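# Fit the matching bezel to server tag 610804

## Task

Take the bezel that matches the server occupying rack units 20 and 21 (asset tag 610804) from the service cart on the robot's left and mount it on that server. Every other bezel must stay where it is, both those already on servers and those on the cart.

## Robot and tools

Robot: two arms, left_arm and right_arm, each ending in a two-finger parallel gripper with a wrist camera. left_arm is the robot's own left and sits on the +y side; right_arm is on -y. The names refer to the robot, not to image sides. Arm bases (URDF root links, scene frame): left_arm at (+0.058, +0.272, +1.190) m, right_arm at (+0.058, -0.272, +1.190) m.

Scene frame: origin on the floor (z = 0) under the centre of the robot's foot, +x the direction the robot faces, +z up. Furniture such as the rack and cart may be rotated relative to the robot. A gripper's fingers point along its own +z and open and close along its own y. end_effector_position is the point between the pads, about 1 cm short of the fingertips. Reported positions and orientations can be a few cm off, worse at long reach, and a resting gripper may sit a few cm from its command because of friction and weight; that is not proof of contact.

Row layout (shared by execute_actions and move): 14 numbers, each in [-1, 1]. First seven belong to left_arm: dx, dy, dz, rx, ry, rz, opening; the next seven are the same for right_arm. Always send all 14, even when one arm stays still. dx, dy, dz are an offset (not a pose) along the scene axes, measured from that arm's Hand target as it stood when the action or move began; 1.0 equals 0.6 m. rx, ry, rz form a single rotation vector, 1.0 equals 180 degrees, turning about the Hand target position. Translations longer than 1.0 in total are scaled down along their direction. opening is absolute, not an offset: +1 fully open (0.094 m), -1 closed. Writing 0 there closes halfway, so to leave a gripper unchanged resend its current command (see Tool commands). All-zero pose numbers re-request the current Hand target, which is also how you release an arm that is pushing against something: or send a target on the far side of its gripper.

execute_actions(actions, cameras): actions is a list of actions; each action is a table of up to 15 rows, one row per 1/30 s step; a short table repeats its final row to fill 15 steps. Every row in an action counts from the same start pose, not from the row before, but each new action starts from the updated Hand target, so repeating an offset moves further. Images return only when actions is empty or cameras requests them. cameras: list of names, ["all"], or [] for none.

move(target, speed, blend, opening_speed, grip_force, blocking, cameras): target is one 14-number row, or a list of up to 15 rows; every row is an offset from the Hand targets at the move's start. Paths are straight, end together, last at least 0.5 s and are cut at 10 s. speed: m/s per arm path, 0.002 to 4.3, default 0.25 (rotation up to twice that in rad/s); one value or one per target. blend: corner rounding in metres for a list, default 0 meaning stop at each point. opening_speed: rate of opening change per second on the -1..+1 scale, at least 0.2; use it to close gently. grip_force: newtons per finger pad, 10 to 50, one value or one per arm; it persists, and low values close slowly. blocking=false returns after about 0.5 s while the move keeps going. Moves do not avoid obstacles or the other arm, and grippers can lag, stray or overshoot speed, especially near full stretch. Keep paths away from an arm's own base. The result adds a move: line with the ending (done, off_target, moving, held, fault) and limits (paced = pose clipped, held = steps withheld).

wait(seconds 0 to 10): lets time pass with commands held. stop(): brakes a running move. zoom_image(camera, region): camera is cam_left_wrist or cam_right_wrist; region [x0, y0, x1, y1] pixels from the top-left of the latest 504x504 image, up to 504 each side. show_instructions(): shows the reference image (service guide). read_manual(section="licences"): licence texts only. finished_scene(scene=1): ends irreversibly; the goal must hold with the robot idle.

Results: end_effector_position (m) and end_effector_quat_wxyz per arm; Hand target (last commanded pose after clipping, the base for the next offsets); grip_measured on the opening scale (reads slightly wide when empty, narrower than a hard part when squeezing; each arm's last Joint positions entry is opening in metres); Tool commands; Joint velocities (may be omitted when all within noise); Joint torques; Motor temperatures; MOTOR HOT above 85 °C, and an OVER-TEMPERATURE FAULT at 100 °C drops that arm for 30 to 60 s. execute_actions results also list positions at some steps. Commanded orientation is clipped each step to within 40 degrees of the measured one, so big turns need several steps.

To let go, command an opening well above grip_measured.

Each tool is called as name(argument=value, ...), one argument or row to a line, values as JSON.

Reference images:

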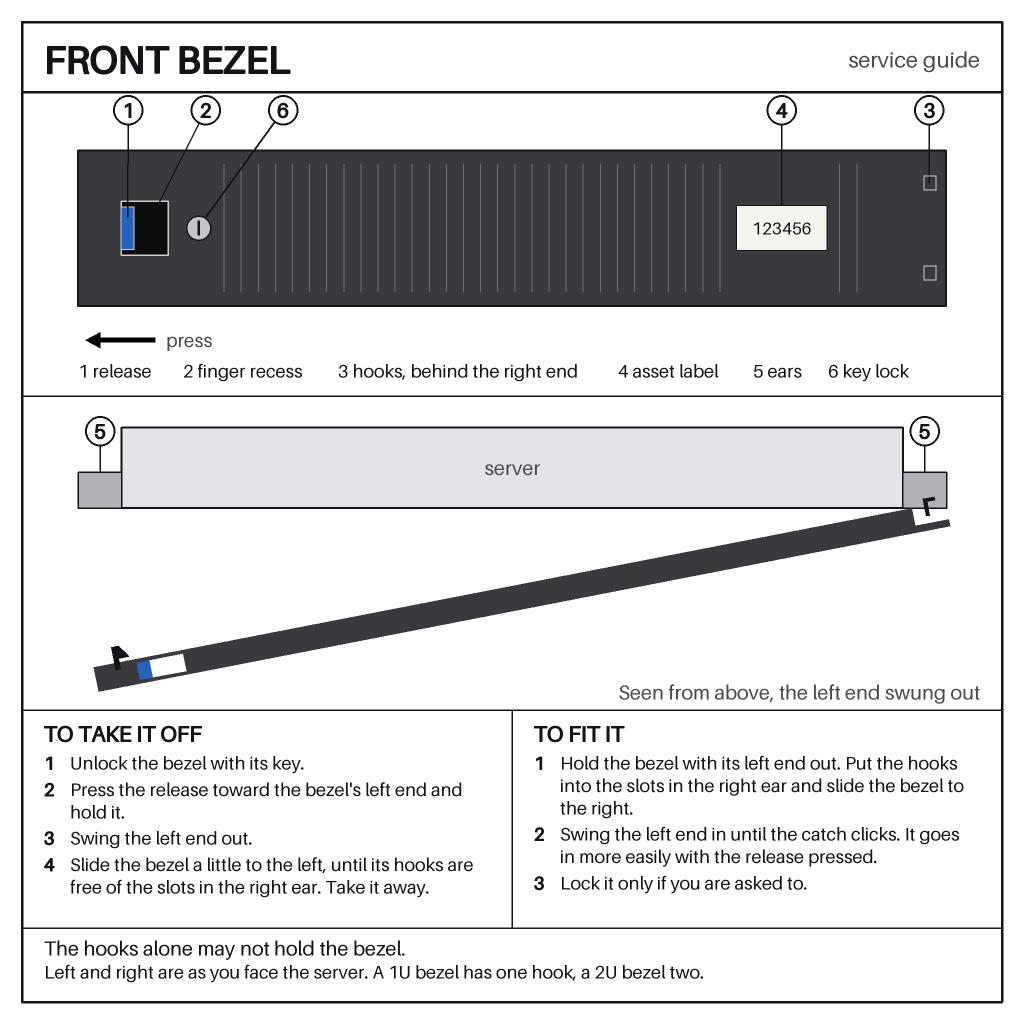

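## Session

execute_actions(
  actions=[],
)

Scene clock: 0.00 s.
left_arm: end_effector_position=(+0.5967, +0.4104, +0.9070) grip_measured=+1.000 end_effector_quat_wxyz=(+0.018, -0.827, +0.488, +0.277) | right_arm: end_effector_position=(+0.5163, -0.1512, +0.8782) grip_measured=+1.000 end_effector_quat_wxyz=(-0.233, +0.425, -0.874, -0.035)
Joint positions: left_arm=[-1.858 2.221 1.663 -1.064 -0.48 -2.046 0.094] | right_arm=[2.143 2.149 0.821 0.526 -0.02 -0.843 0.094]
Joint velocities: within noise
Joint torques (N m): no reading
Motor temperatures (°C): left_arm=[31 27 27 29 26 26 26] | right_arm=[31 30 27 30 27 28 27]
Heat: left arm: hottest waist 31 °C; right arm: hottest waist 31 °C.
Hand target: left_arm +0.6068, +0.4122, +0.9130; -0.024, +0.831, -0.487, -0.269 | right_arm +0.5207, -0.1504, +0.8821; +0.239, -0.425, +0.873, +0.033
Tool commands: left_gripper/opening=+1.0 right_gripper/opening=+1.0

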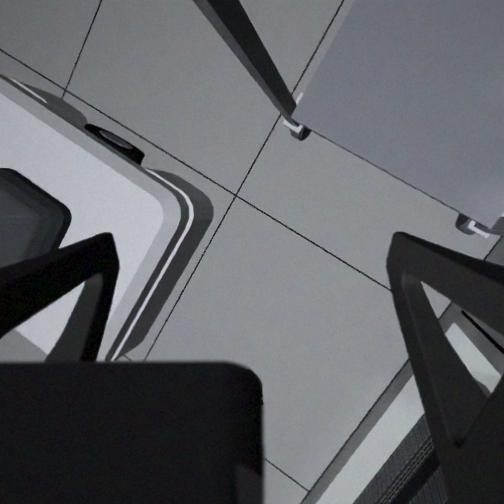

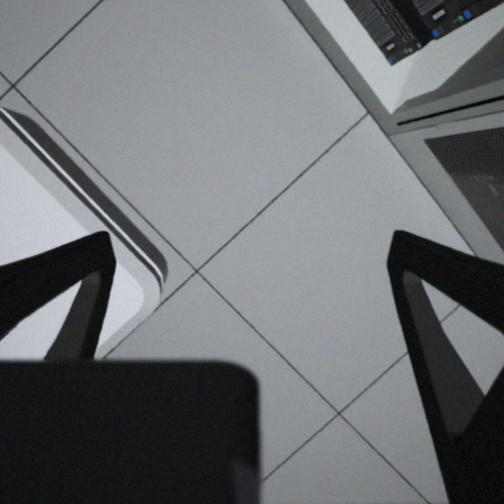

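move(
  target=[-0.26,-0.02,0.345,0.349,0.034,-0.201,1,-0.2,0,0.2,0.190,-0.308,-0.2225,1],
  cameras=["all"],
)

Scene clock: 26.87 s.
left_arm: end_effector_position=(+0.4987, +0.4080, +1.0389) grip_measured=+1.000 end_effector_quat_wxyz=(+0.336, -0.628, +0.566, +0.415) | right_arm: end_effector_position=(+0.4388, -0.1557, +0.9514) grip_measured=+1.000 end_effector_quat_wxyz=(-0.434, +0.172, -0.884, -0.024)
Joint positions: left_arm=[-2.044 1.944 1.086 -0.866 -1.267 -2.094 0.094] | right_arm=[2.238 2.378 0.48 1.565 0.115 -0.366 0.094]
Joint torques (N m): left_arm=[-2.9 -15.56 2.99 -0.12 -0.45 0.09] | right_arm=[6.89 -12.69 -5.57 2.71 0.06 0.27]
Heat: left arm: hottest waist 31 °C; right arm: hottest shoulder 32 °C.
Hand target: left_arm +0.5015, +0.4092, +1.0392; -0.336, +0.630, -0.564, -0.414 (not the last commanded pose) | right_arm +0.4371, -0.1503, +0.9659; +0.591, -0.137, +0.795, +0.010 (not the last commanded pose)
Off the commanded pose: left_arm 0.094 m, 27 deg | right_arm 0.064 m, 43 deg.
joint sent to its limit (right arm) — joint 4 (wrist pitch), upper limit.
move: held (left_arm; a check stopped the path), off_target (right_arm; braked when a check withheld steps of left_arm); limits=held
pose unreachable (left arm): on one or more control steps of this call, first in action 0 (counted from 0), this arm could not follow its commanded pose, so it was not sent that pose on those steps. It may still have moved: this result reports where it is.
cause: moving toward the commanded pose would bring two parts of the arm too close to each other (its wrist (the part past joint 4) and its wrist camera, with joints 5 (wrist yaw) and 6 (wrist roll) between them, 1 mm apart when it was first held).
camera_calibration:
cam_left_wrist: T_world_to_cam=[[0.989255, 0.139476, -0.0438264, -0.505392], [0.101773, -0.872187, -0.478468, 0.805348], [-0.10496, 0.468867, -0.87701, 0.894837], [0, 0, 0, 1]] pos_world=[0.511921, 0.353344, 1.14797]
cam_right_wrist: T_world_to_cam=[[0.317579, -0.942904, 0.100375, -0.38035], [-0.906166, -0.332964, -0.260766, 0.597198], [0.279299, -0.00814227, -0.96017, 0.917615], [0, 0, 0, 1]] pos_world=[0.405663, -0.152316, 1.07497]

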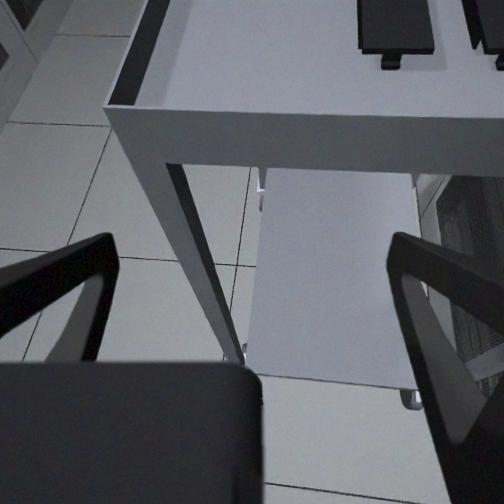

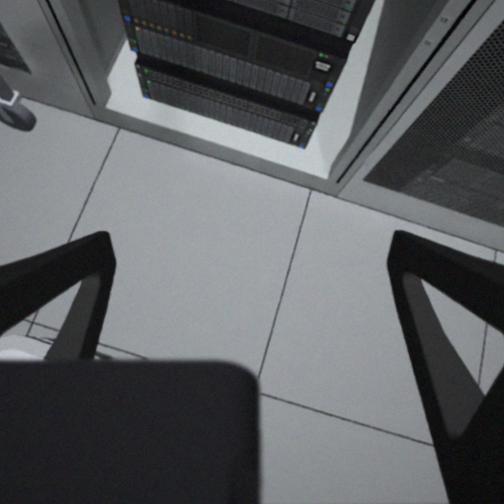

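move(
  target=[
    [0.03,0.1,0.352,-0.069,0.02,-0.165,1,0.25,0.08,0.257,0.03,-0.02,-0.035,1],
    [0.081,0.402,0.352,-0.137,0.0413,-0.331,1,0.472,0.167,0.257,0.0514,-0.0373,-0.0712,1],
  ],
  blend=[0.05,0],
  cameras=["all"],
)

Scene clock: 77.23 s.
left_arm: end_effector_position=(+0.5328, +0.6420, +1.2331) grip_measured=+1.000 end_effector_quat_wxyz=(+0.309, -0.308, +0.894, +0.104) | right_arm: end_effector_position=(+0.7189, -0.0677, +1.1188) grip_measured=+1.000 end_effector_quat_wxyz=(-0.642, +0.001, -0.767, +0.013)
Joint positions: left_arm=[-1.267 1.224 0.915 -0.197 0.128 -0.041 0.094] | right_arm=[2.422 2.088 1.014 1.298 0.43 -0.28 0.094]
Joint torques (N m): left_arm=[0.32 -13.1 12.14 1.31 0.18 0.28] | right_arm=[9.17 -15.97 4.81 1.31 0.05 0.32]
Motor temperatures (°C): left_arm=[31 33 28 29 26 26 26] | right_arm=[31 33 29 29 27 28 27]
Heat: left arm: hottest shoulder 33 °C; right arm: hottest shoulder 33 °C.
Hand target: left_arm +0.5501, +0.6503, +1.2504; +0.324, -0.297, +0.892, +0.108 | right_arm +0.7203, -0.0503, +1.1200; +0.643, +0.000, +0.766, +0.000
Off the commanded pose: left_arm 0.026 m, 2 deg | right_arm 0.018 m, 2 deg.
move: off_target (left_arm, right_arm)
camera_calibration:
cam_left_wrist: T_world_to_cam=[[0.620765, -0.783963, 0.00725288, 0.162913], [-0.783311, -0.620583, -0.0360745, 0.863334], [0.0327821, 0.0167125, -0.999323, 1.32676], [0, 0, 0, 1]] pos_world=[0.531633, 0.641315, 1.35583]
cam_right_wrist: T_world_to_cam=[[-0.0206099, -0.999724, 0.0112688, -0.0642593], [-0.722451, 0.0071005, -0.691386, 1.29675], [0.691115, -0.0223906, -0.722398, 0.437844], [0, 0, 0, 1]] pos_world=[0.63291, -0.0636455, 1.21357]

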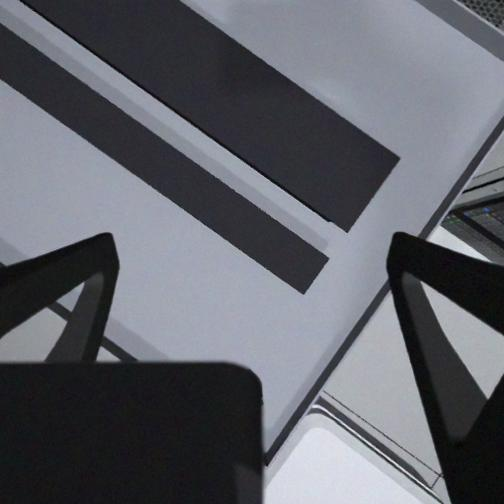

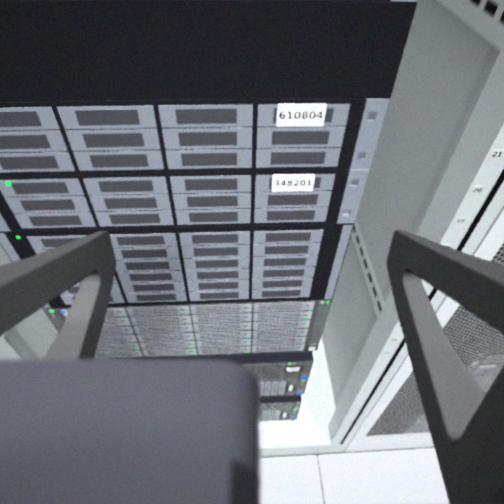

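zoom_image(
  camera="cam_left_wrist",
  region=[0, 0, 500, 320],
)

zoom_image(
  camera="cam_right_wrist",
  region=[200, 60, 500, 300],
)

Scaled by 1.008.

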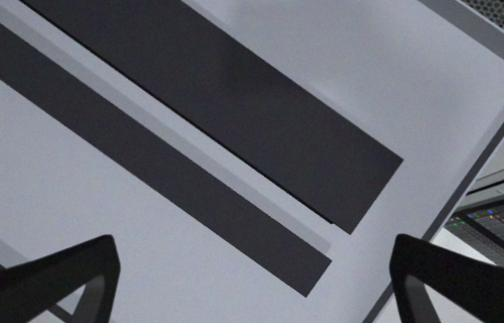

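Scaled by 1.680.

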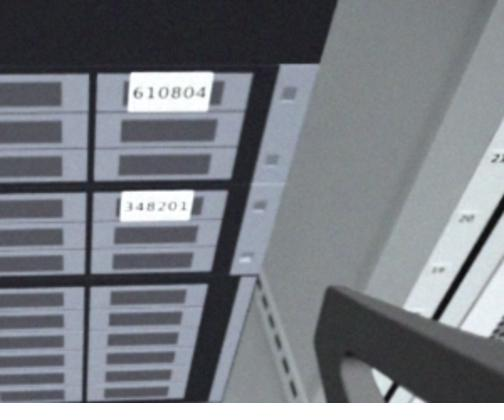

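move(
  target=[0.083,0.333,0,0,0,0,1,0,0.25,0,0,0,0,1],
  cameras=["all"],
)

Scene clock: 89.00 s.
left_arm: end_effector_position=(+0.5849, +0.8390, +1.2272) grip_measured=+1.000 end_effector_quat_wxyz=(+0.307, -0.310, +0.894, +0.098) | right_arm: end_effector_position=(+0.7159, +0.0867, +1.1144) grip_measured=+1.000 end_effector_quat_wxyz=(-0.639, -0.004, -0.770, +0.001)
Joint positions: left_arm=[-1.059 1.65 1.494 -0.38 0.316 0.06 0.094] | right_arm=[2.648 2.268 1.288 1.221 0.64 -0.311 0.094]
Joint torques (N m): left_arm=[2.55 -19.43 13.27 1.29 0.24 0.21] | right_arm=[10.23 -17.79 7.04 1.37 -0.01 -0.03]
Heat: left arm: hottest shoulder 33 °C; right arm: hottest shoulder 34 °C.
Hand target: left_arm +0.6001, +0.8501, +1.2504; +0.324, -0.297, +0.892, +0.108 | right_arm +0.7204, +0.0998, +1.1202; +0.643, +0.000, +0.766, +0.000
Off the commanded pose: left_arm 0.030 m, 3 deg | right_arm 0.015 m, 1 deg.
move: off_target (left_arm, right_arm)
camera_calibration:
cam_left_wrist: T_world_to_cam=[[0.620882, -0.78371, 0.0174167, 0.272263], [-0.783167, -0.621109, -0.0295568, 1.01858], [0.0339817, 0.0047111, -0.999411, 1.32545], [0, 0, 0, 1]] pos_world=[0.583637, 0.839782, 1.35003]
cam_right_wrist: T_world_to_cam=[[-0.0123346, -0.999844, -0.0126292, 0.110836], [-0.728066, 0.0176377, -0.68528, 1.2867], [0.685396, 0.000742216, -0.72817, 0.448719], [0, 0, 0, 1]] pos_world=[0.630623, 0.0877914, 1.2099]

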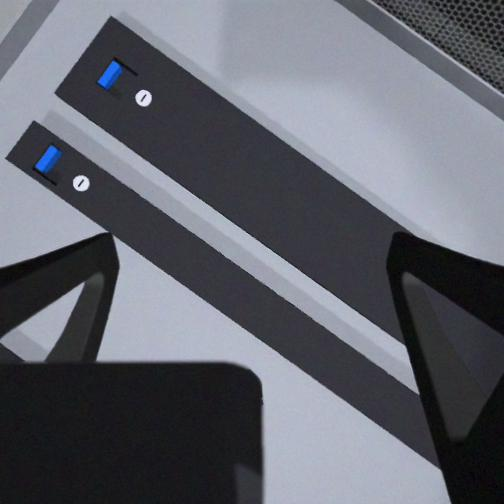

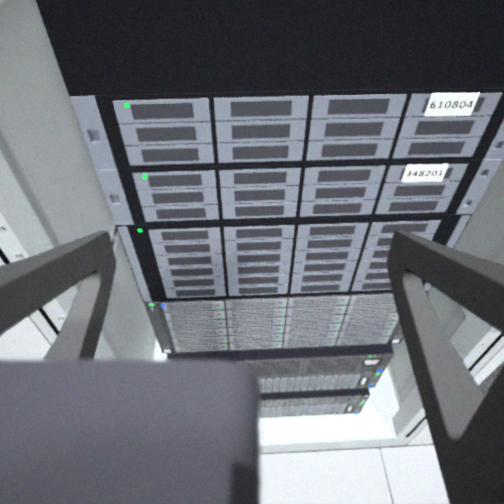

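zoom_image(
  camera="cam_right_wrist",
  region=[360, 60, 504, 250],
)

zoom_image(
  camera="cam_right_wrist",
  region=[40, 60, 240, 260],
)

zoom_image(
  camera="cam_left_wrist",
  region=[0, 0, 200, 200],
)

Scaled by 2.653.

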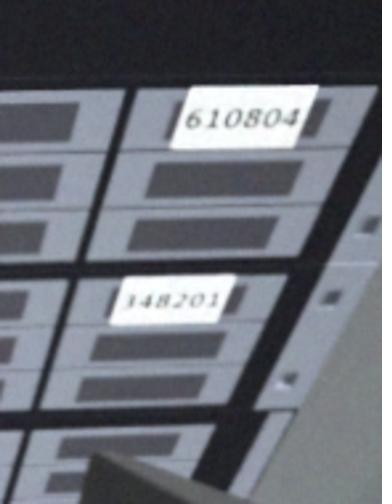

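Scaled by 2.520.

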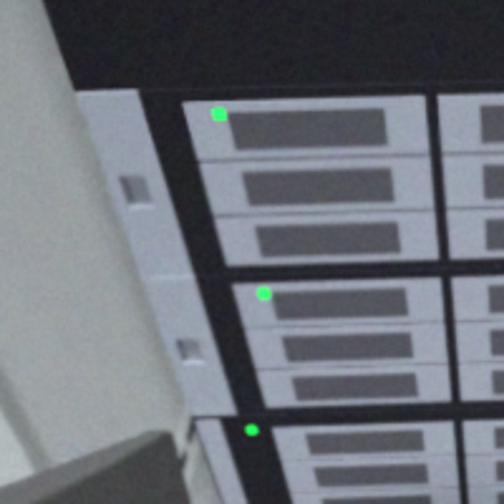

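Scaled by 2.520.

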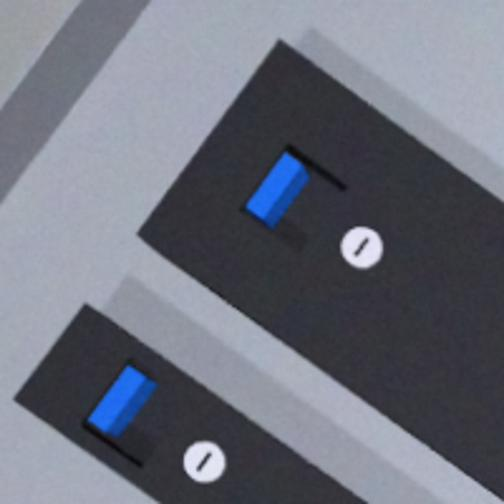

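move(
  target=[0,0,0,0,0,0,1,-0.284,0.5337,-0.067,0.0242,-0.052,0.277,1],
  cameras=["cam_right_wrist"],
)

Scene clock: 142.07 s.
left_arm: end_effector_position=(+0.5849, +0.8390, +1.2272) grip_measured=+1.000 end_effector_quat_wxyz=(+0.307, -0.310, +0.894, +0.098) | right_arm: end_effector_position=(+0.5532, +0.4009, +1.0657) grip_measured=+1.000 end_effector_quat_wxyz=(-0.626, +0.333, -0.609, -0.355)
Joint positions: left_arm=[-1.059 1.65 1.494 -0.38 0.316 0.06 0.094] | right_arm=[2.858 2.643 1.66 1.068 -0.182 -0.381 0.094]
Joint torques (N m): left_arm=[2.61 -19.55 13.46 1.25 0.23 0.21] | right_arm=[13.57 -20.31 8.1 1.46 -0.28 -0.07]
Motor temperatures (°C): left_arm=[31 37 40 29 26 26 26] | right_arm=[32 35 32 29 26 27 27]
Heat: left arm: hottest elbow 40 °C; right arm: hottest shoulder 35 °C.
Hand target: left_arm +0.6001, +0.8501, +1.2504; +0.324, -0.297, +0.892, +0.108 | right_arm +0.5499, +0.4200, +1.0800; +0.641, -0.299, +0.641, +0.299
Off the commanded pose: left_arm 0.030 m, 3 deg | right_arm 0.024 m, 9 deg.
joint sent to its limit (right arm) — joint 1 (waist), upper limit. The joint targets are off in orientation, not in position.
move: off_target (left_arm, right_arm)
camera_calibration:
cam_right_wrist: T_world_to_cam=[[0.848996, -0.527787, -0.0254454, -0.229707], [-0.313626, -0.464572, -0.828138, 1.24568], [0.425259, 0.711066, -0.559947, 0.204341], [0, 0, 0, 1]] pos_world=[0.498798, 0.31217, 1.14017]
Images, in order (width x height): cam_right_wrist 504x504.

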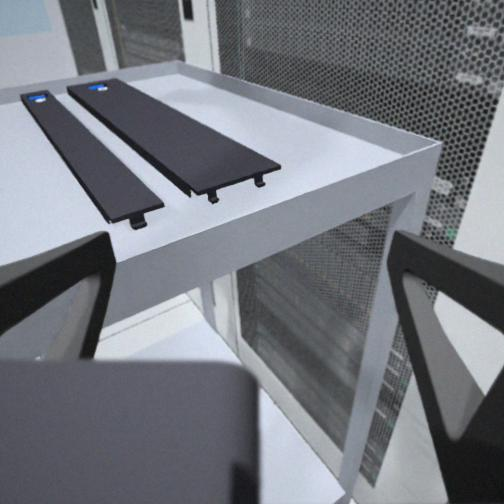

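zoom_image(
  camera="cam_right_wrist",
  region=[90, 130, 300, 240],
)

zoom_image(
  camera="cam_right_wrist",
  region=[0, 40, 460, 240],
)

Scaled by 2.400.

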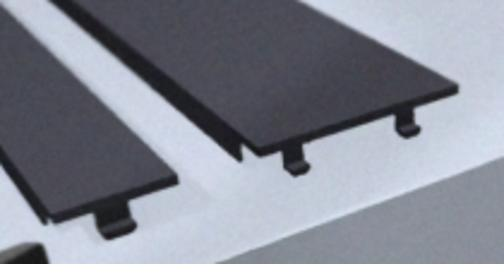

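Scaled by 1.096.

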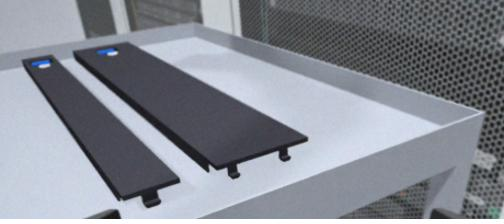

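move(
  target=[0,0,0,0,0,0,1,0.083,0.05,-0.16,0,0,0,1],
  cameras=["cam_right_wrist"],
)

zoom_image(
  camera="cam_right_wrist",
  region=[20, 40, 320, 220],
)

Scene clock: 161.70 s.
left_arm: end_effector_position=(+0.5849, +0.8390, +1.2272) grip_measured=+1.000 end_effector_quat_wxyz=(+0.307, -0.310, +0.894, +0.098) | right_arm: end_effector_position=(+0.5721, +0.4479, +0.9635) grip_measured=+1.000 end_effector_quat_wxyz=(-0.622, +0.308, -0.651, -0.308)
Joint positions: left_arm=[-1.059 1.65 1.494 -0.38 0.316 0.06 0.094] | right_arm=[2.858 2.954 2.091 0.926 -0.049 -0.382 0.094]
Joint torques (N m): left_arm=[2.67 -19.43 13.45 1.26 0.24 0.22] | right_arm=[11.75 -22.65 9.06 1.44 -0.07 -0.04]
Heat: left arm: hottest elbow 41 °C; right arm: hottest shoulder 39 °C.
Hand target: left_arm +0.6001, +0.8501, +1.2504; +0.324, -0.297, +0.892, +0.108 | right_arm +0.5997, +0.4500, +0.9840; +0.641, -0.299, +0.641, +0.299
Off the commanded pose: left_arm 0.030 m, 3 deg | right_arm 0.034 m, 3 deg.
move: off_target (left_arm, right_arm)
camera_calibration:
cam_right_wrist: T_world_to_cam=[[0.781574, -0.623212, -0.0273769, -0.140327], [-0.402233, -0.469926, -0.785734, 1.20107], [0.476814, 0.625121, -0.617958, 0.170572], [0, 0, 0, 1]] pos_world=[0.511455, 0.370334, 1.04529]
Images, in order (width x height): cam_right_wrist 504x504.

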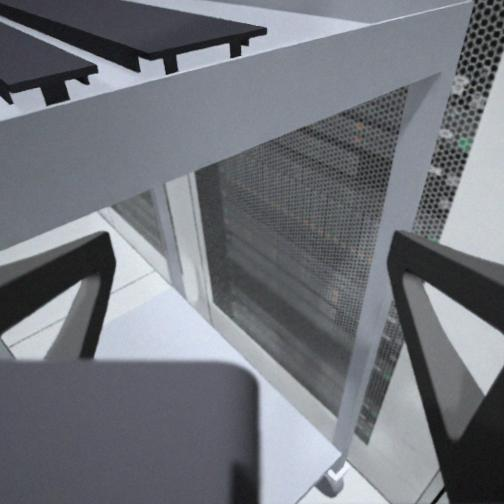

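Scaled by 1.680.

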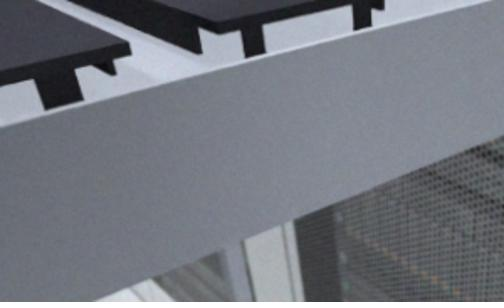

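move(
  target=[0.083,-0.1,-0.217,-0.208,0.0995,0.294,1,-0.217,-0.25,0.227,0,0,0,1],
  cameras=["all"],
)

Scene clock: 203.67 s.
left_arm: end_effector_position=(+0.6321, +0.7835, +1.1030) grip_measured=+1.000 end_effector_quat_wxyz=(-0.020, -0.720, +0.694, +0.004) | right_arm: end_effector_position=(+0.4704, +0.2921, +1.0910) grip_measured=+1.000 end_effector_quat_wxyz=(-0.617, +0.338, -0.617, -0.353)
Joint positions: left_arm=[-1.23 2.118 2.191 -1.293 0.13 -0.859 0.094] | right_arm=[2.858 2.451 1.151 1.358 -0.176 -0.383 0.094]
Joint torques (N m): left_arm=[1.85 -23.77 13.49 0.13 0.12 0] | right_arm=[10.87 -19.08 2.25 2.7 -0.26 -0.04]
Heat: left arm: hottest elbow 43 °C; right arm: hottest shoulder 39 °C.
Hand target: left_arm +0.6498, +0.7901, +1.1200; +0.000, +0.720, -0.694, +0.000 | right_arm +0.4695, +0.3000, +1.1202; +0.641, -0.299, +0.641, +0.299
Off the commanded pose: left_arm 0.026 m, 2 deg | right_arm 0.030 m, 9 deg.
joint sent to its limit (right arm) — joint 1 (waist), upper limit. The joint targets are off in orientation, not in position.
move: off_target (left_arm, right_arm)
camera_calibration:
cam_left_wrist: T_world_to_cam=[[0.998355, 0.0435338, -0.0373157, -0.62466], [0.05724, -0.794748, 0.604234, -0.0769372], [-0.00335191, -0.605376, -0.795932, 1.47712], [0, 0, 0, 1]] pos_world=[0.632988, 0.860262, 1.19887]
cam_right_wrist: T_world_to_cam=[[0.850941, -0.524508, -0.0281398, -0.215055], [-0.324699, -0.483156, -0.8131, 1.18435], [0.412881, 0.701037, -0.581444, 0.363354], [0, 0, 0, 1]] pos_world=[0.417534, 0.204704, 1.16821]

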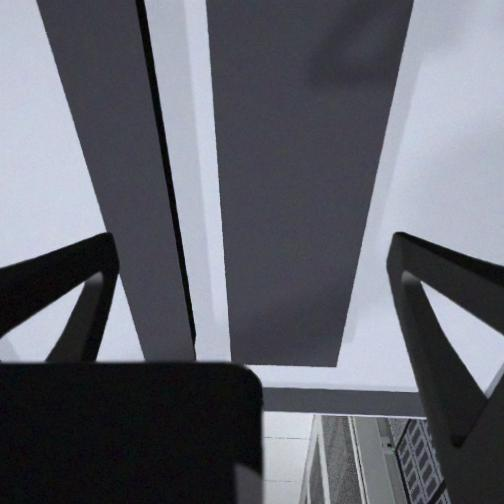

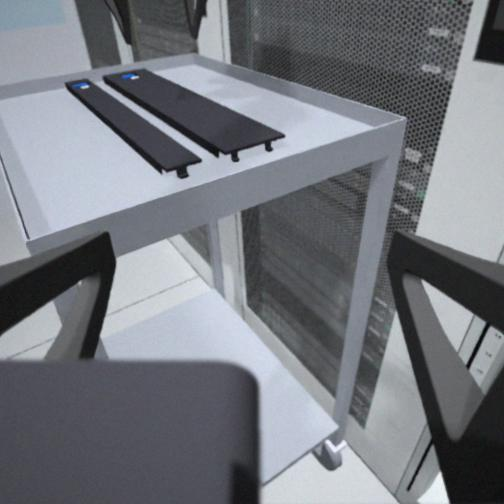

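move(
  target=[0.0338,0.0442,-0.105,0.0072,-0.0106,0.0039,1,0,0,0,0,0,0,1],
  speed=0.12,
  cameras=["all"],
)

Scene clock: 222.70 s.
left_arm: end_effector_position=(+0.6450, +0.8073, +1.0323) grip_measured=+1.000 end_effector_quat_wxyz=(-0.013, -0.726, +0.688, +0.001) | right_arm: end_effector_position=(+0.4704, +0.2921, +1.0910) grip_measured=+1.000 end_effector_quat_wxyz=(-0.617, +0.338, -0.617, -0.353)
Joint positions: left_arm=[-1.23 2.297 2.351 -1.259 0.134 -0.879 0.094] | right_arm=[2.858 2.451 1.151 1.358 -0.176 -0.383 0.094]
Joint torques (N m): left_arm=[1.96 -25.99 13.41 0.75 0.12 -0.02] | right_arm=[10.75 -20.01 2.43 2.84 -0.25 0]
Motor temperatures (°C): left_arm=[30 40 41 28 26 26 26] | right_arm=[33 40 32 29 26 27 26]
Heat: left arm: hottest elbow 41 °C; right arm: hottest shoulder 40 °C.
Hand target: left_arm +0.6701, +0.8166, +1.0572; -0.020, +0.724, -0.689, +0.004 | right_arm +0.4695, +0.3000, +1.1202; +0.641, -0.299, +0.641, +0.299
Off the commanded pose: left_arm 0.036 m, 4 deg | right_arm 0.030 m, 9 deg.
joint sent to its limit (right arm) — joint 1 (waist), upper limit. The joint targets are off in orientation, not in position.
move: off_target (left_arm, right_arm)
camera_calibration:
cam_left_wrist: T_world_to_cam=[[0.997803, 0.0617779, -0.0239278, -0.669402], [0.0637675, -0.797642, 0.599751, -0.0132505], [0.0179655, -0.599959, -0.799829, 1.42109], [0, 0, 0, 1]] pos_world=[0.643245, 0.883382, 1.12856]
cam_right_wrist: T_world_to_cam=[[0.850941, -0.524508, -0.0281398, -0.215055], [-0.324699, -0.483156, -0.8131, 1.18435], [0.412881, 0.701037, -0.581444, 0.363354], [0, 0, 0, 1]] pos_world=[0.417534, 0.204704, 1.16821]

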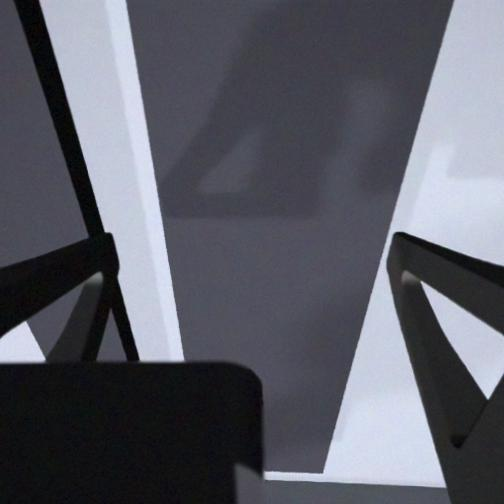

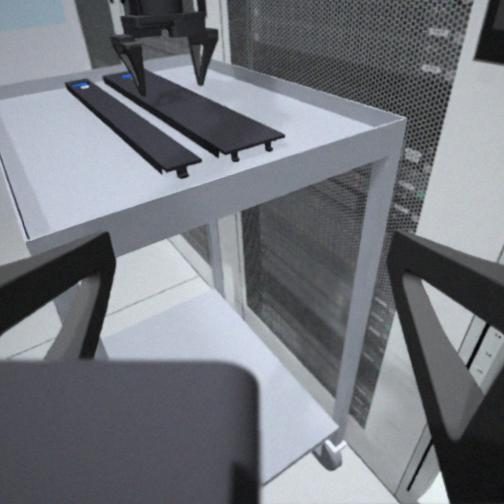

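move(
  target=[0.0165,0.0,-0.024,0.004,-0.007,0.0,1,0,0,0,0,0,0,1],
  speed=0.05,
  cameras=["all"],
)

zoom_image(
  camera="cam_left_wrist",
  region=[80, 180, 430, 360],
)

Scene clock: 231.77 s.
left_arm: end_effector_position=(+0.6605, +0.8077, +1.0312) grip_measured=+1.000 end_effector_quat_wxyz=(+0.007, -0.725, +0.689, -0.003) | right_arm: end_effector_position=(+0.4704, +0.2921, +1.0910) grip_measured=+1.000 end_effector_quat_wxyz=(-0.617, +0.338, -0.617, -0.353)
Joint positions: left_arm=[-1.243 2.304 2.365 -1.225 0.135 -0.892 0.094] | right_arm=[2.858 2.451 1.151 1.358 -0.176 -0.383 0.094]
Joint torques (N m): left_arm=[1.96 -25 13.63 0.92 0.11 -0.06] | right_arm=[11.28 -19.25 2.37 2.71 -0.26 -0.02]
Heat: left arm: hottest elbow 43 °C; right arm: hottest shoulder 41 °C.
Hand target: left_arm +0.6799, +0.8165, +1.0426; -0.032, +0.724, -0.689, +0.008 | right_arm +0.4695, +0.3000, +1.1202; +0.641, -0.299, +0.641, +0.299
Off the commanded pose: left_arm 0.024 m, 3 deg | right_arm 0.030 m, 9 deg.
joint sent to its limit (right arm) — joint 1 (waist), upper limit. The joint targets are off in orientation, not in position.
move: off_target (left_arm, right_arm)
camera_calibration:
cam_left_wrist: T_world_to_cam=[[0.998288, 0.0575022, 0.0106772, -0.717535], [0.0404956, -0.811327, 0.583188, 0.0302297], [0.0421972, -0.581757, -0.812267, 1.40237], [0, 0, 0, 1]] pos_world=[0.655906, 0.881627, 1.12913]
cam_right_wrist: T_world_to_cam=[[0.850941, -0.524508, -0.0281398, -0.215055], [-0.324699, -0.483156, -0.8131, 1.18435], [0.412881, 0.701037, -0.581444, 0.363354], [0, 0, 0, 1]] pos_world=[0.417534, 0.204704, 1.16821]

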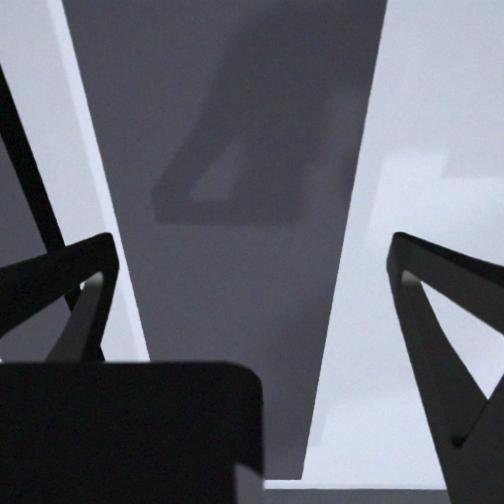

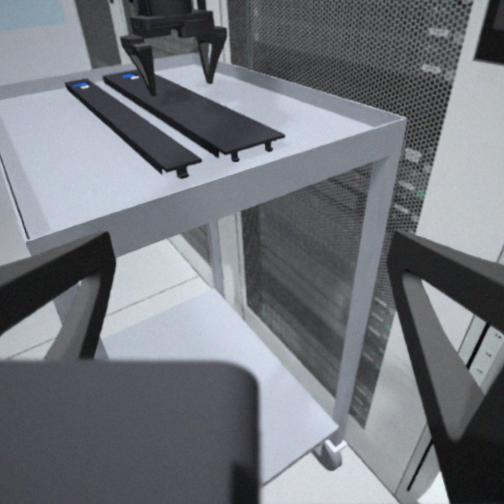

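Scaled by 1.440.

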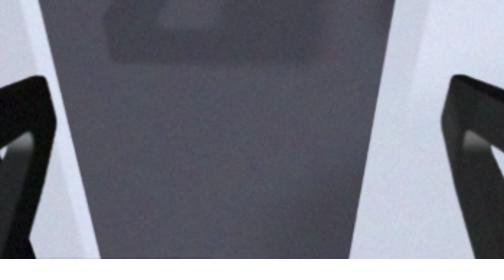

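move(
  target=[-0.011,0.0,-0.022,0,0.004,-0.004,1,0,0,0,0,0,0,1],
  speed=0.05,
  cameras=["cam_left_wrist"],
)

zoom_image(
  camera="cam_left_wrist",
  region=[80, 180, 430, 360],
)

Scene clock: 243.63 s.
left_arm: end_effector_position=(+0.6587, +0.8082, +1.0196) grip_measured=+1.000 end_effector_quat_wxyz=(+0.006, -0.725, +0.689, -0.003) | right_arm: end_effector_position=(+0.4704, +0.2921, +1.0910) grip_measured=+1.000 end_effector_quat_wxyz=(-0.617, +0.338, -0.617, -0.353)
Joint positions: left_arm=[-1.243 2.32 2.365 -1.211 0.135 -0.892 0.094] | right_arm=[2.858 2.451 1.151 1.358 -0.176 -0.383 0.094]
Joint torques (N m): left_arm=[2.32 -24.59 12.22 0.99 -0.17 0.16] | right_arm=[10.75 -19.14 2.1 2.81 -0.26 -0.01]
Heat: left arm: hottest shoulder 41 °C; right arm: hottest shoulder 41 °C.
Hand target: left_arm +0.6734, +0.8166, +1.0295; -0.028, +0.720, -0.694, +0.003 | right_arm +0.4695, +0.3000, +1.1202; +0.641, -0.299, +0.641, +0.299
Off the commanded pose: left_arm 0.019 m, 3 deg | right_arm 0.030 m, 9 deg.
joint sent to its limit (right arm) — joint 1 (waist), upper limit. The joint targets are off in orientation, not in position.
move: off_target (left_arm, right_arm)
camera_calibration:
cam_left_wrist: T_world_to_cam=[[0.998268, 0.0581544, 0.00894102, -0.714367], [0.042002, -0.810766, 0.583861, 0.0353735], [0.0412032, -0.582474, -0.811804, 1.39406], [0, 0, 0, 1]] pos_world=[0.654204, 0.882225, 1.11743]
Images, in order (width x height): cam_left_wrist 504x504.

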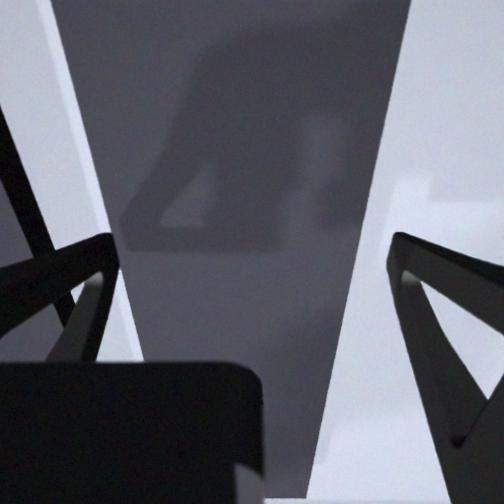

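Scaled by 1.440.

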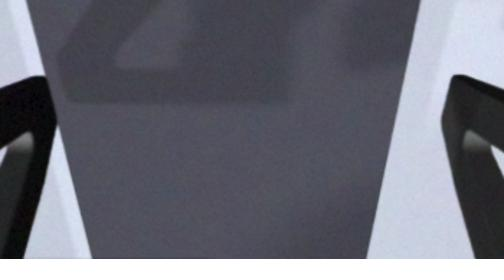

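move(
  target=[-0.012,0.0,-0.006,0,0.004,-0.002,1,0,0,0,0,0,0,1],
  speed=0.05,
  cameras=["cam_left_wrist"],
)

zoom_image(
  camera="cam_left_wrist",
  region=[80, 180, 430, 360],
)

Scene clock: 249.87 s.
left_arm: end_effector_position=(+0.6591, +0.8101, +1.0196) grip_measured=+1.000 end_effector_quat_wxyz=(+0.009, -0.723, +0.691, +0.000) | right_arm: end_effector_position=(+0.4704, +0.2921, +1.0910) grip_measured=+1.000 end_effector_quat_wxyz=(-0.617, +0.338, -0.617, -0.353)
Joint positions: left_arm=[-1.243 2.32 2.365 -1.205 0.128 -0.886 0.094] | right_arm=[2.858 2.451 1.151 1.358 -0.176 -0.383 0.094]
Joint torques (N m): left_arm=[2.55 -25.05 10.45 0.96 -0.17 0.19] | right_arm=[10.99 -19.08 2.25 2.82 -0.23 0.02]
Heat: left arm: hottest elbow 41 °C; right arm: hottest shoulder 41 °C.
Hand target: left_arm +0.6661, +0.8166, +1.0259; -0.023, +0.717, -0.696, -0.001 | right_arm +0.4695, +0.3000, +1.1202; +0.641, -0.299, +0.641, +0.299
Off the commanded pose: left_arm 0.012 m, 2 deg | right_arm 0.030 m, 9 deg.
joint sent to its limit (right arm) — joint 1 (waist), upper limit. The joint targets are off in orientation, not in position.
move: off_target (left_arm, right_arm)
camera_calibration:
cam_left_wrist: T_world_to_cam=[[0.998619, 0.0516655, 0.00954941, -0.710499], [0.036713, -0.816187, 0.576621, 0.0521083], [0.0375855, -0.575474, -0.816956, 1.39711], [0, 0, 0, 1]] pos_world=[0.655093, 0.883241, 1.11812]
Images, in order (width x height): cam_left_wrist 504x504.

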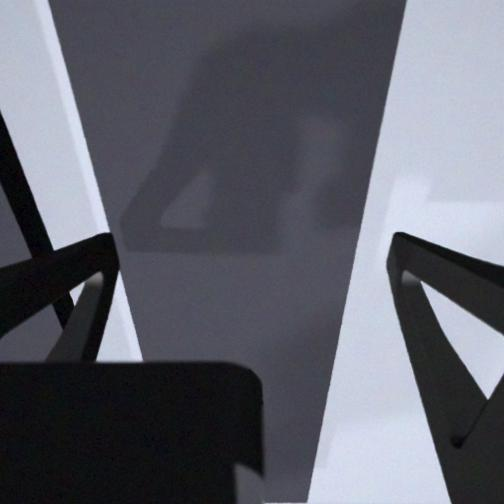

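Scaled by 1.440.

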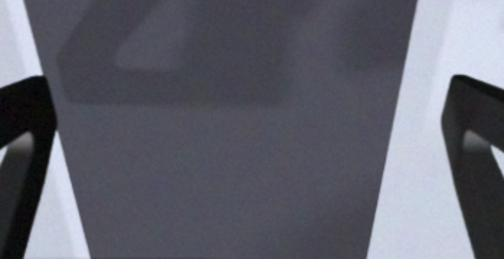

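move(
  target=[-0.018,-0.005,-0.010,0,0,0,1,0,0,0,0,0,0,1],
  speed=0.05,
  cameras=["cam_left_wrist"],
)

zoom_image(
  camera="cam_left_wrist",
  region=[80, 180, 430, 360],
)

Scene clock: 254.50 s.
left_arm: end_effector_position=(+0.6525, +0.8066, +1.0108) grip_measured=+1.000 end_effector_quat_wxyz=(+0.011, -0.720, +0.694, +0.000) | right_arm: end_effector_position=(+0.4704, +0.2921, +1.0910) grip_measured=+1.000 end_effector_quat_wxyz=(-0.617, +0.338, -0.617, -0.353)
Joint positions: left_arm=[-1.242 2.3 2.3 -1.154 0.128 -0.879 0.094] | right_arm=[2.858 2.451 1.151 1.358 -0.176 -0.383 0.094]
Joint torques (N m): left_arm=[3.02 -26.23 9.01 0.95 -0.06 0.19] | right_arm=[11.69 -19.14 2.4 2.65 -0.24 0]
Heat: left arm: hottest shoulder 40 °C; right arm: hottest shoulder 41 °C.
Hand target: left_arm +0.6552, +0.8137, +1.0199; -0.023, +0.717, -0.696, -0.001 | right_arm +0.4695, +0.3000, +1.1202; +0.641, -0.299, +0.641, +0.299
Off the commanded pose: left_arm 0.012 m, 1 deg | right_arm 0.030 m, 9 deg.
joint sent to its limit (right arm) — joint 1 (waist), upper limit. The joint targets are off in orientation, not in position.
move: off_target (left_arm, right_arm)
camera_calibration:
cam_left_wrist: T_world_to_cam=[[0.998929, 0.0445053, 0.0126216, -0.701238], [0.0292196, -0.81854, 0.573706, 0.064311], [0.0358643, -0.572723, -0.818964, 1.38914], [0, 0, 0, 1]] pos_world=[0.648788, 0.879446, 1.10961]
Images, in order (width x height): cam_left_wrist 504x504.

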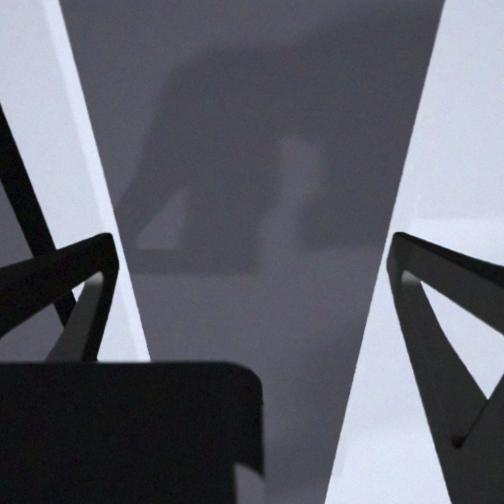

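Scaled by 1.440.

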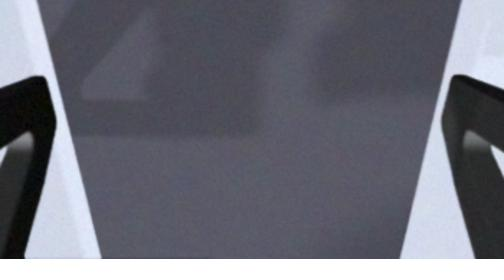

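move(
  target=[-0.001,0.0,-0.015,0,0,0.003,1,0,0,0,0,0,0,1],
  speed=0.05,
  cameras=["cam_left_wrist"],
)

zoom_image(
  camera="cam_left_wrist",
  region=[80, 180, 430, 360],
)

Scene clock: 263.83 s.
left_arm: end_effector_position=(+0.6546, +0.8085, +1.0109) grip_measured=+1.000 end_effector_quat_wxyz=(+0.017, -0.719, +0.694, +0.000) | right_arm: end_effector_position=(+0.4704, +0.2921, +1.0910) grip_measured=+1.000 end_effector_quat_wxyz=(-0.617, +0.338, -0.617, -0.353)
Joint positions: left_arm=[-1.242 2.3 2.3 -1.143 0.128 -0.879 0.094] | right_arm=[2.858 2.451 1.151 1.358 -0.176 -0.383 0.094]
Joint torques (N m): left_arm=[2.78 -24.41 9.06 1.06 -0.1 0.09] | right_arm=[11.52 -19.25 2.37 2.82 -0.26 -0.01]
Heat: left arm: hottest shoulder 43 °C; right arm: hottest shoulder 41 °C.
Hand target: left_arm +0.6546, +0.8137, +1.0109; -0.023, +0.721, -0.693, -0.001 | right_arm +0.4695, +0.3000, +1.1202; +0.641, -0.299, +0.641, +0.299
Off the commanded pose: left_arm 0.005 m, 1 deg | right_arm 0.030 m, 9 deg.
joint sent to its limit (right arm) — joint 1 (waist), upper limit. The joint targets are off in orientation, not in position.
move: off_target (right_arm)
camera_calibration:
cam_left_wrist: T_world_to_cam=[[0.998857, 0.0428792, 0.0211418, -0.710588], [0.0233006, -0.822779, 0.567883, 0.0788921], [0.0417454, -0.566741, -0.822838, 1.38543], [0, 0, 0, 1]] pos_world=[0.650102, 0.880561, 1.11021]
Images, in order (width x height): cam_left_wrist 504x504.

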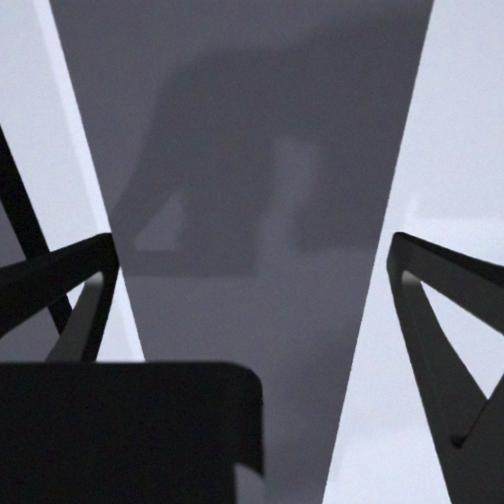

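Scaled by 1.440.

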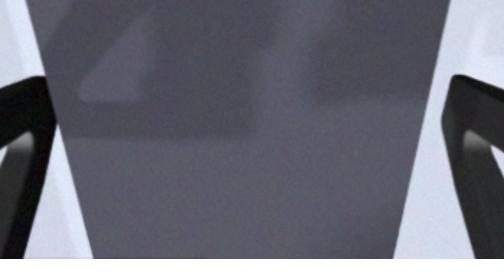

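move(
  target=[-0.003,0.0,-0.020,-0.005,0.005,0.003,1,0,0,0,0,0,0,1],
  speed=0.05,
  cameras=["cam_left_wrist"],
)

zoom_image(
  camera="cam_left_wrist",
  region=[80, 180, 430, 360],
)

Scene clock: 267.80 s.
left_arm: end_effector_position=(+0.6486, +0.8051, +0.9952) grip_measured=+1.000 end_effector_quat_wxyz=(+0.006, -0.721, +0.693, +0.000) | right_arm: end_effector_position=(+0.4704, +0.2921, +1.0910) grip_measured=+1.000 end_effector_quat_wxyz=(-0.617, +0.338, -0.617, -0.353)
Joint positions: left_arm=[-1.242 2.321 2.3 -1.144 0.129 -0.88 0.094] | right_arm=[2.858 2.451 1.151 1.358 -0.176 -0.383 0.094]
Joint torques (N m): left_arm=[2.84 -23.59 12.1 0.2 -0.12 0.02] | right_arm=[10.93 -19.31 2.48 2.8 -0.25 0]
Heat: left arm: hottest shoulder 43 °C; right arm: hottest shoulder 41 °C.
Hand target: left_arm +0.6530, +0.8136, +0.9990; -0.012, +0.724, -0.690, -0.002 | right_arm +0.4695, +0.3000, +1.1202; +0.641, -0.299, +0.641, +0.299
Off the commanded pose: left_arm 0.010 m, 1 deg | right_arm 0.030 m, 9 deg.
joint sent to its limit (right arm) — joint 1 (waist), upper limit. The joint targets are off in orientation, not in position.
move: off_target (right_arm)
camera_calibration:
cam_left_wrist: T_world_to_cam=[[0.998909, 0.0464339, 0.00493939, -0.690879], [0.0349371, -0.813357, 0.580714, 0.0573431], [0.0309823, -0.579908, -0.814092, 1.37971], [0, 0, 0, 1]] pos_world=[0.645376, 0.878828, 1.09333]
Images, in order (width x height): cam_left_wrist 504x504.

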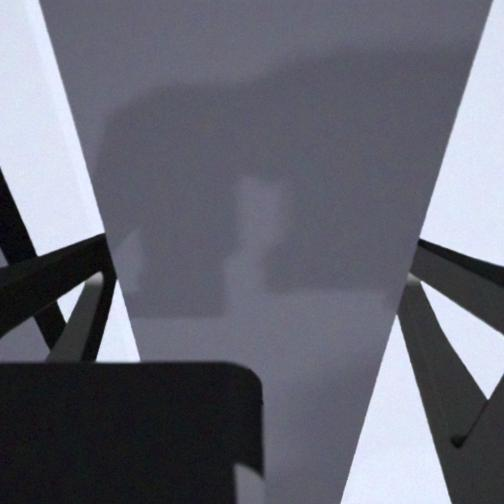

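Scaled by 1.440.

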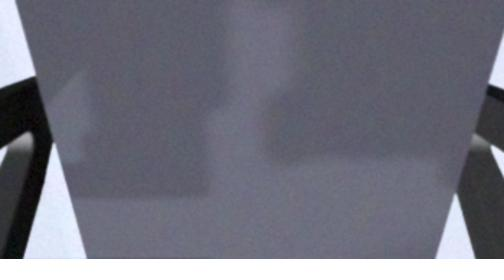

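move(
  target=[0.003,0.0,0,0,0,0,0.75,0,0,0,0,0,0,1],
  speed=0.05,
  grip_force=[30,50],
  opening_speed=0.2,
  cameras=["all"],
)

zoom_image(
  camera="cam_left_wrist",
  region=[80, 180, 430, 360],
)

Scene clock: 276.57 s.
left_arm: end_effector_position=(+0.6509, +0.8054, +0.9952) grip_measured=+0.860 end_effector_quat_wxyz=(+0.007, -0.721, +0.693, +0.000) | right_arm: end_effector_position=(+0.4704, +0.2921, +1.0910) grip_measured=+1.000 end_effector_quat_wxyz=(-0.617, +0.338, -0.617, -0.353)
Joint positions: left_arm=[-1.244 2.325 2.307 -1.145 0.129 -0.882 0.087] | right_arm=[2.858 2.451 1.151 1.358 -0.176 -0.383 0.094]
Joint torques (N m): left_arm=[2.9 -23.47 12.4 0.02 -0.14 0.02] | right_arm=[11.34 -19.25 2.35 2.7 -0.25 0.01]
Heat: left arm: hottest shoulder 43 °C; right arm: hottest shoulder 42 °C.
Hand target: left_arm +0.6547, +0.8138, +0.9990; -0.012, +0.724, -0.690, -0.002 | right_arm +0.4695, +0.3000, +1.1202; +0.641, -0.299, +0.641, +0.299
Off the commanded pose: left_arm 0.010 m, 1 deg | right_arm 0.030 m, 9 deg.
joint sent to its limit (right arm) — joint 1 (waist), upper limit. The joint targets are off in orientation, not in position.
grip_force (N): 30, 50
move: off_target (right_arm)
camera_calibration:
cam_left_wrist: T_world_to_cam=[[0.998887, 0.0464744, 0.00805126, -0.696314], [0.0332275, -0.814509, 0.579199, 0.0610194], [0.0334757, -0.578287, -0.815147, 1.37799], [0, 0, 0, 1]] pos_world=[0.647382, 0.878932, 1.09352]
cam_right_wrist: T_world_to_cam=[[0.850941, -0.524508, -0.0281398, -0.215055], [-0.324699, -0.483156, -0.8131, 1.18435], [0.412881, 0.701037, -0.581444, 0.363354], [0, 0, 0, 1]] pos_world=[0.417534, 0.204704, 1.16821]

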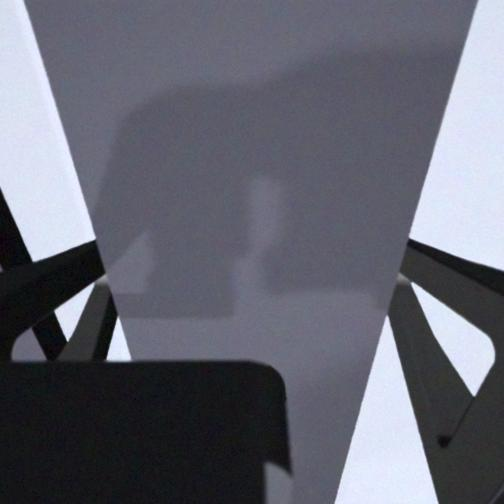

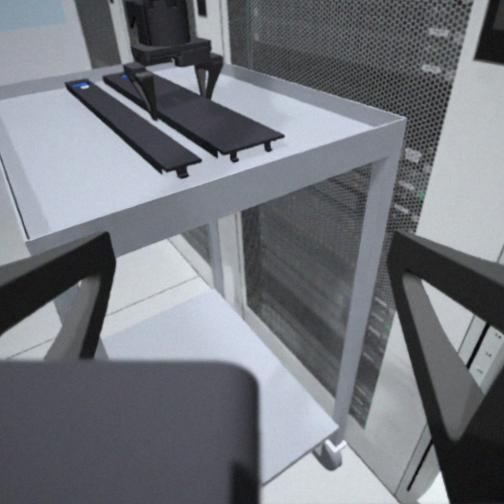

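Scaled by 1.440.

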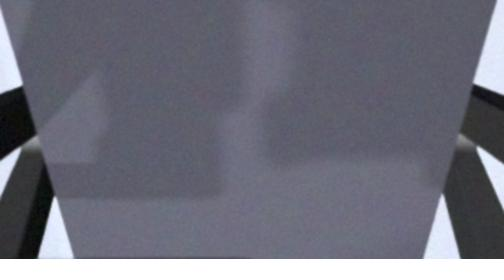

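move(
  target=[0,0.0,0.07,0,0,0,0.75,0,0,0,0,0,0,1],
  speed=0.08,
  cameras=["all"],
)

Scene clock: 279.90 s.
left_arm: end_effector_position=(+0.6442, +0.7994, +0.9969) grip_measured=+0.859 end_effector_quat_wxyz=(-0.011, -0.720, +0.694, +0.001) | right_arm: end_effector_position=(+0.4704, +0.2921, +1.0910) grip_measured=+1.000 end_effector_quat_wxyz=(-0.617, +0.338, -0.617, -0.353)
Joint positions: left_arm=[-1.244 2.323 2.307 -1.184 0.128 -0.874 0.087] | right_arm=[2.858 2.451 1.151 1.358 -0.176 -0.383 0.094]
Joint torques (N m): left_arm=[3.37 -28.1 10.84 -0.36 -0.01 0] | right_arm=[11.05 -19.55 2.24 2.63 -0.28 -0.02]
Heat: left arm: hottest shoulder 42 °C; right arm: hottest shoulder 42 °C.
Hand target: left_arm +0.6547, +0.8139, +1.0411; -0.012, +0.724, -0.690, -0.002 | right_arm +0.4695, +0.3000, +1.1202; +0.641, -0.299, +0.641, +0.299
Off the commanded pose: left_arm 0.048 m, 3 deg | right_arm 0.030 m, 9 deg.
joint sent to its limit (right arm) — joint 1 (waist), upper limit. The joint targets are off in orientation, not in position.
grip_force (N): 30, 50
move: off_target (left_arm, right_arm)
camera_calibration:
cam_left_wrist: T_world_to_cam=[[0.998858, 0.0430507, -0.020735, -0.657888], [0.0469057, -0.800568, 0.597404, 0.0172188], [0.00911887, -0.597694, -0.801673, 1.39381], [0, 0, 0, 1]] pos_world=[0.643619, 0.875182, 1.09346]
cam_right_wrist: T_world_to_cam=[[0.850941, -0.524508, -0.0281398, -0.215055], [-0.324699, -0.483156, -0.8131, 1.18435], [0.412881, 0.701037, -0.581444, 0.363354], [0, 0, 0, 1]] pos_world=[0.417534, 0.204704, 1.16821]

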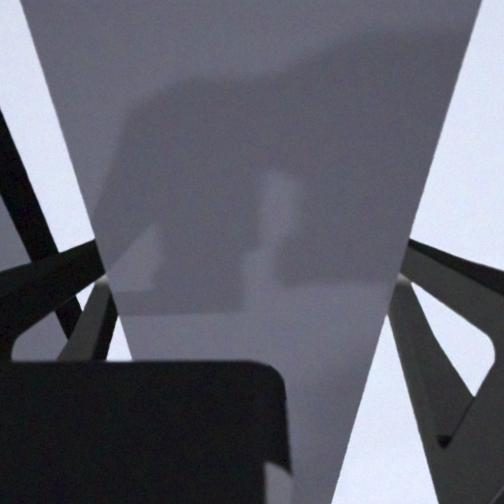

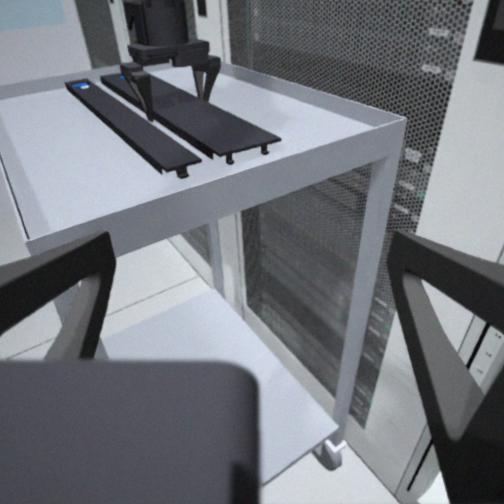

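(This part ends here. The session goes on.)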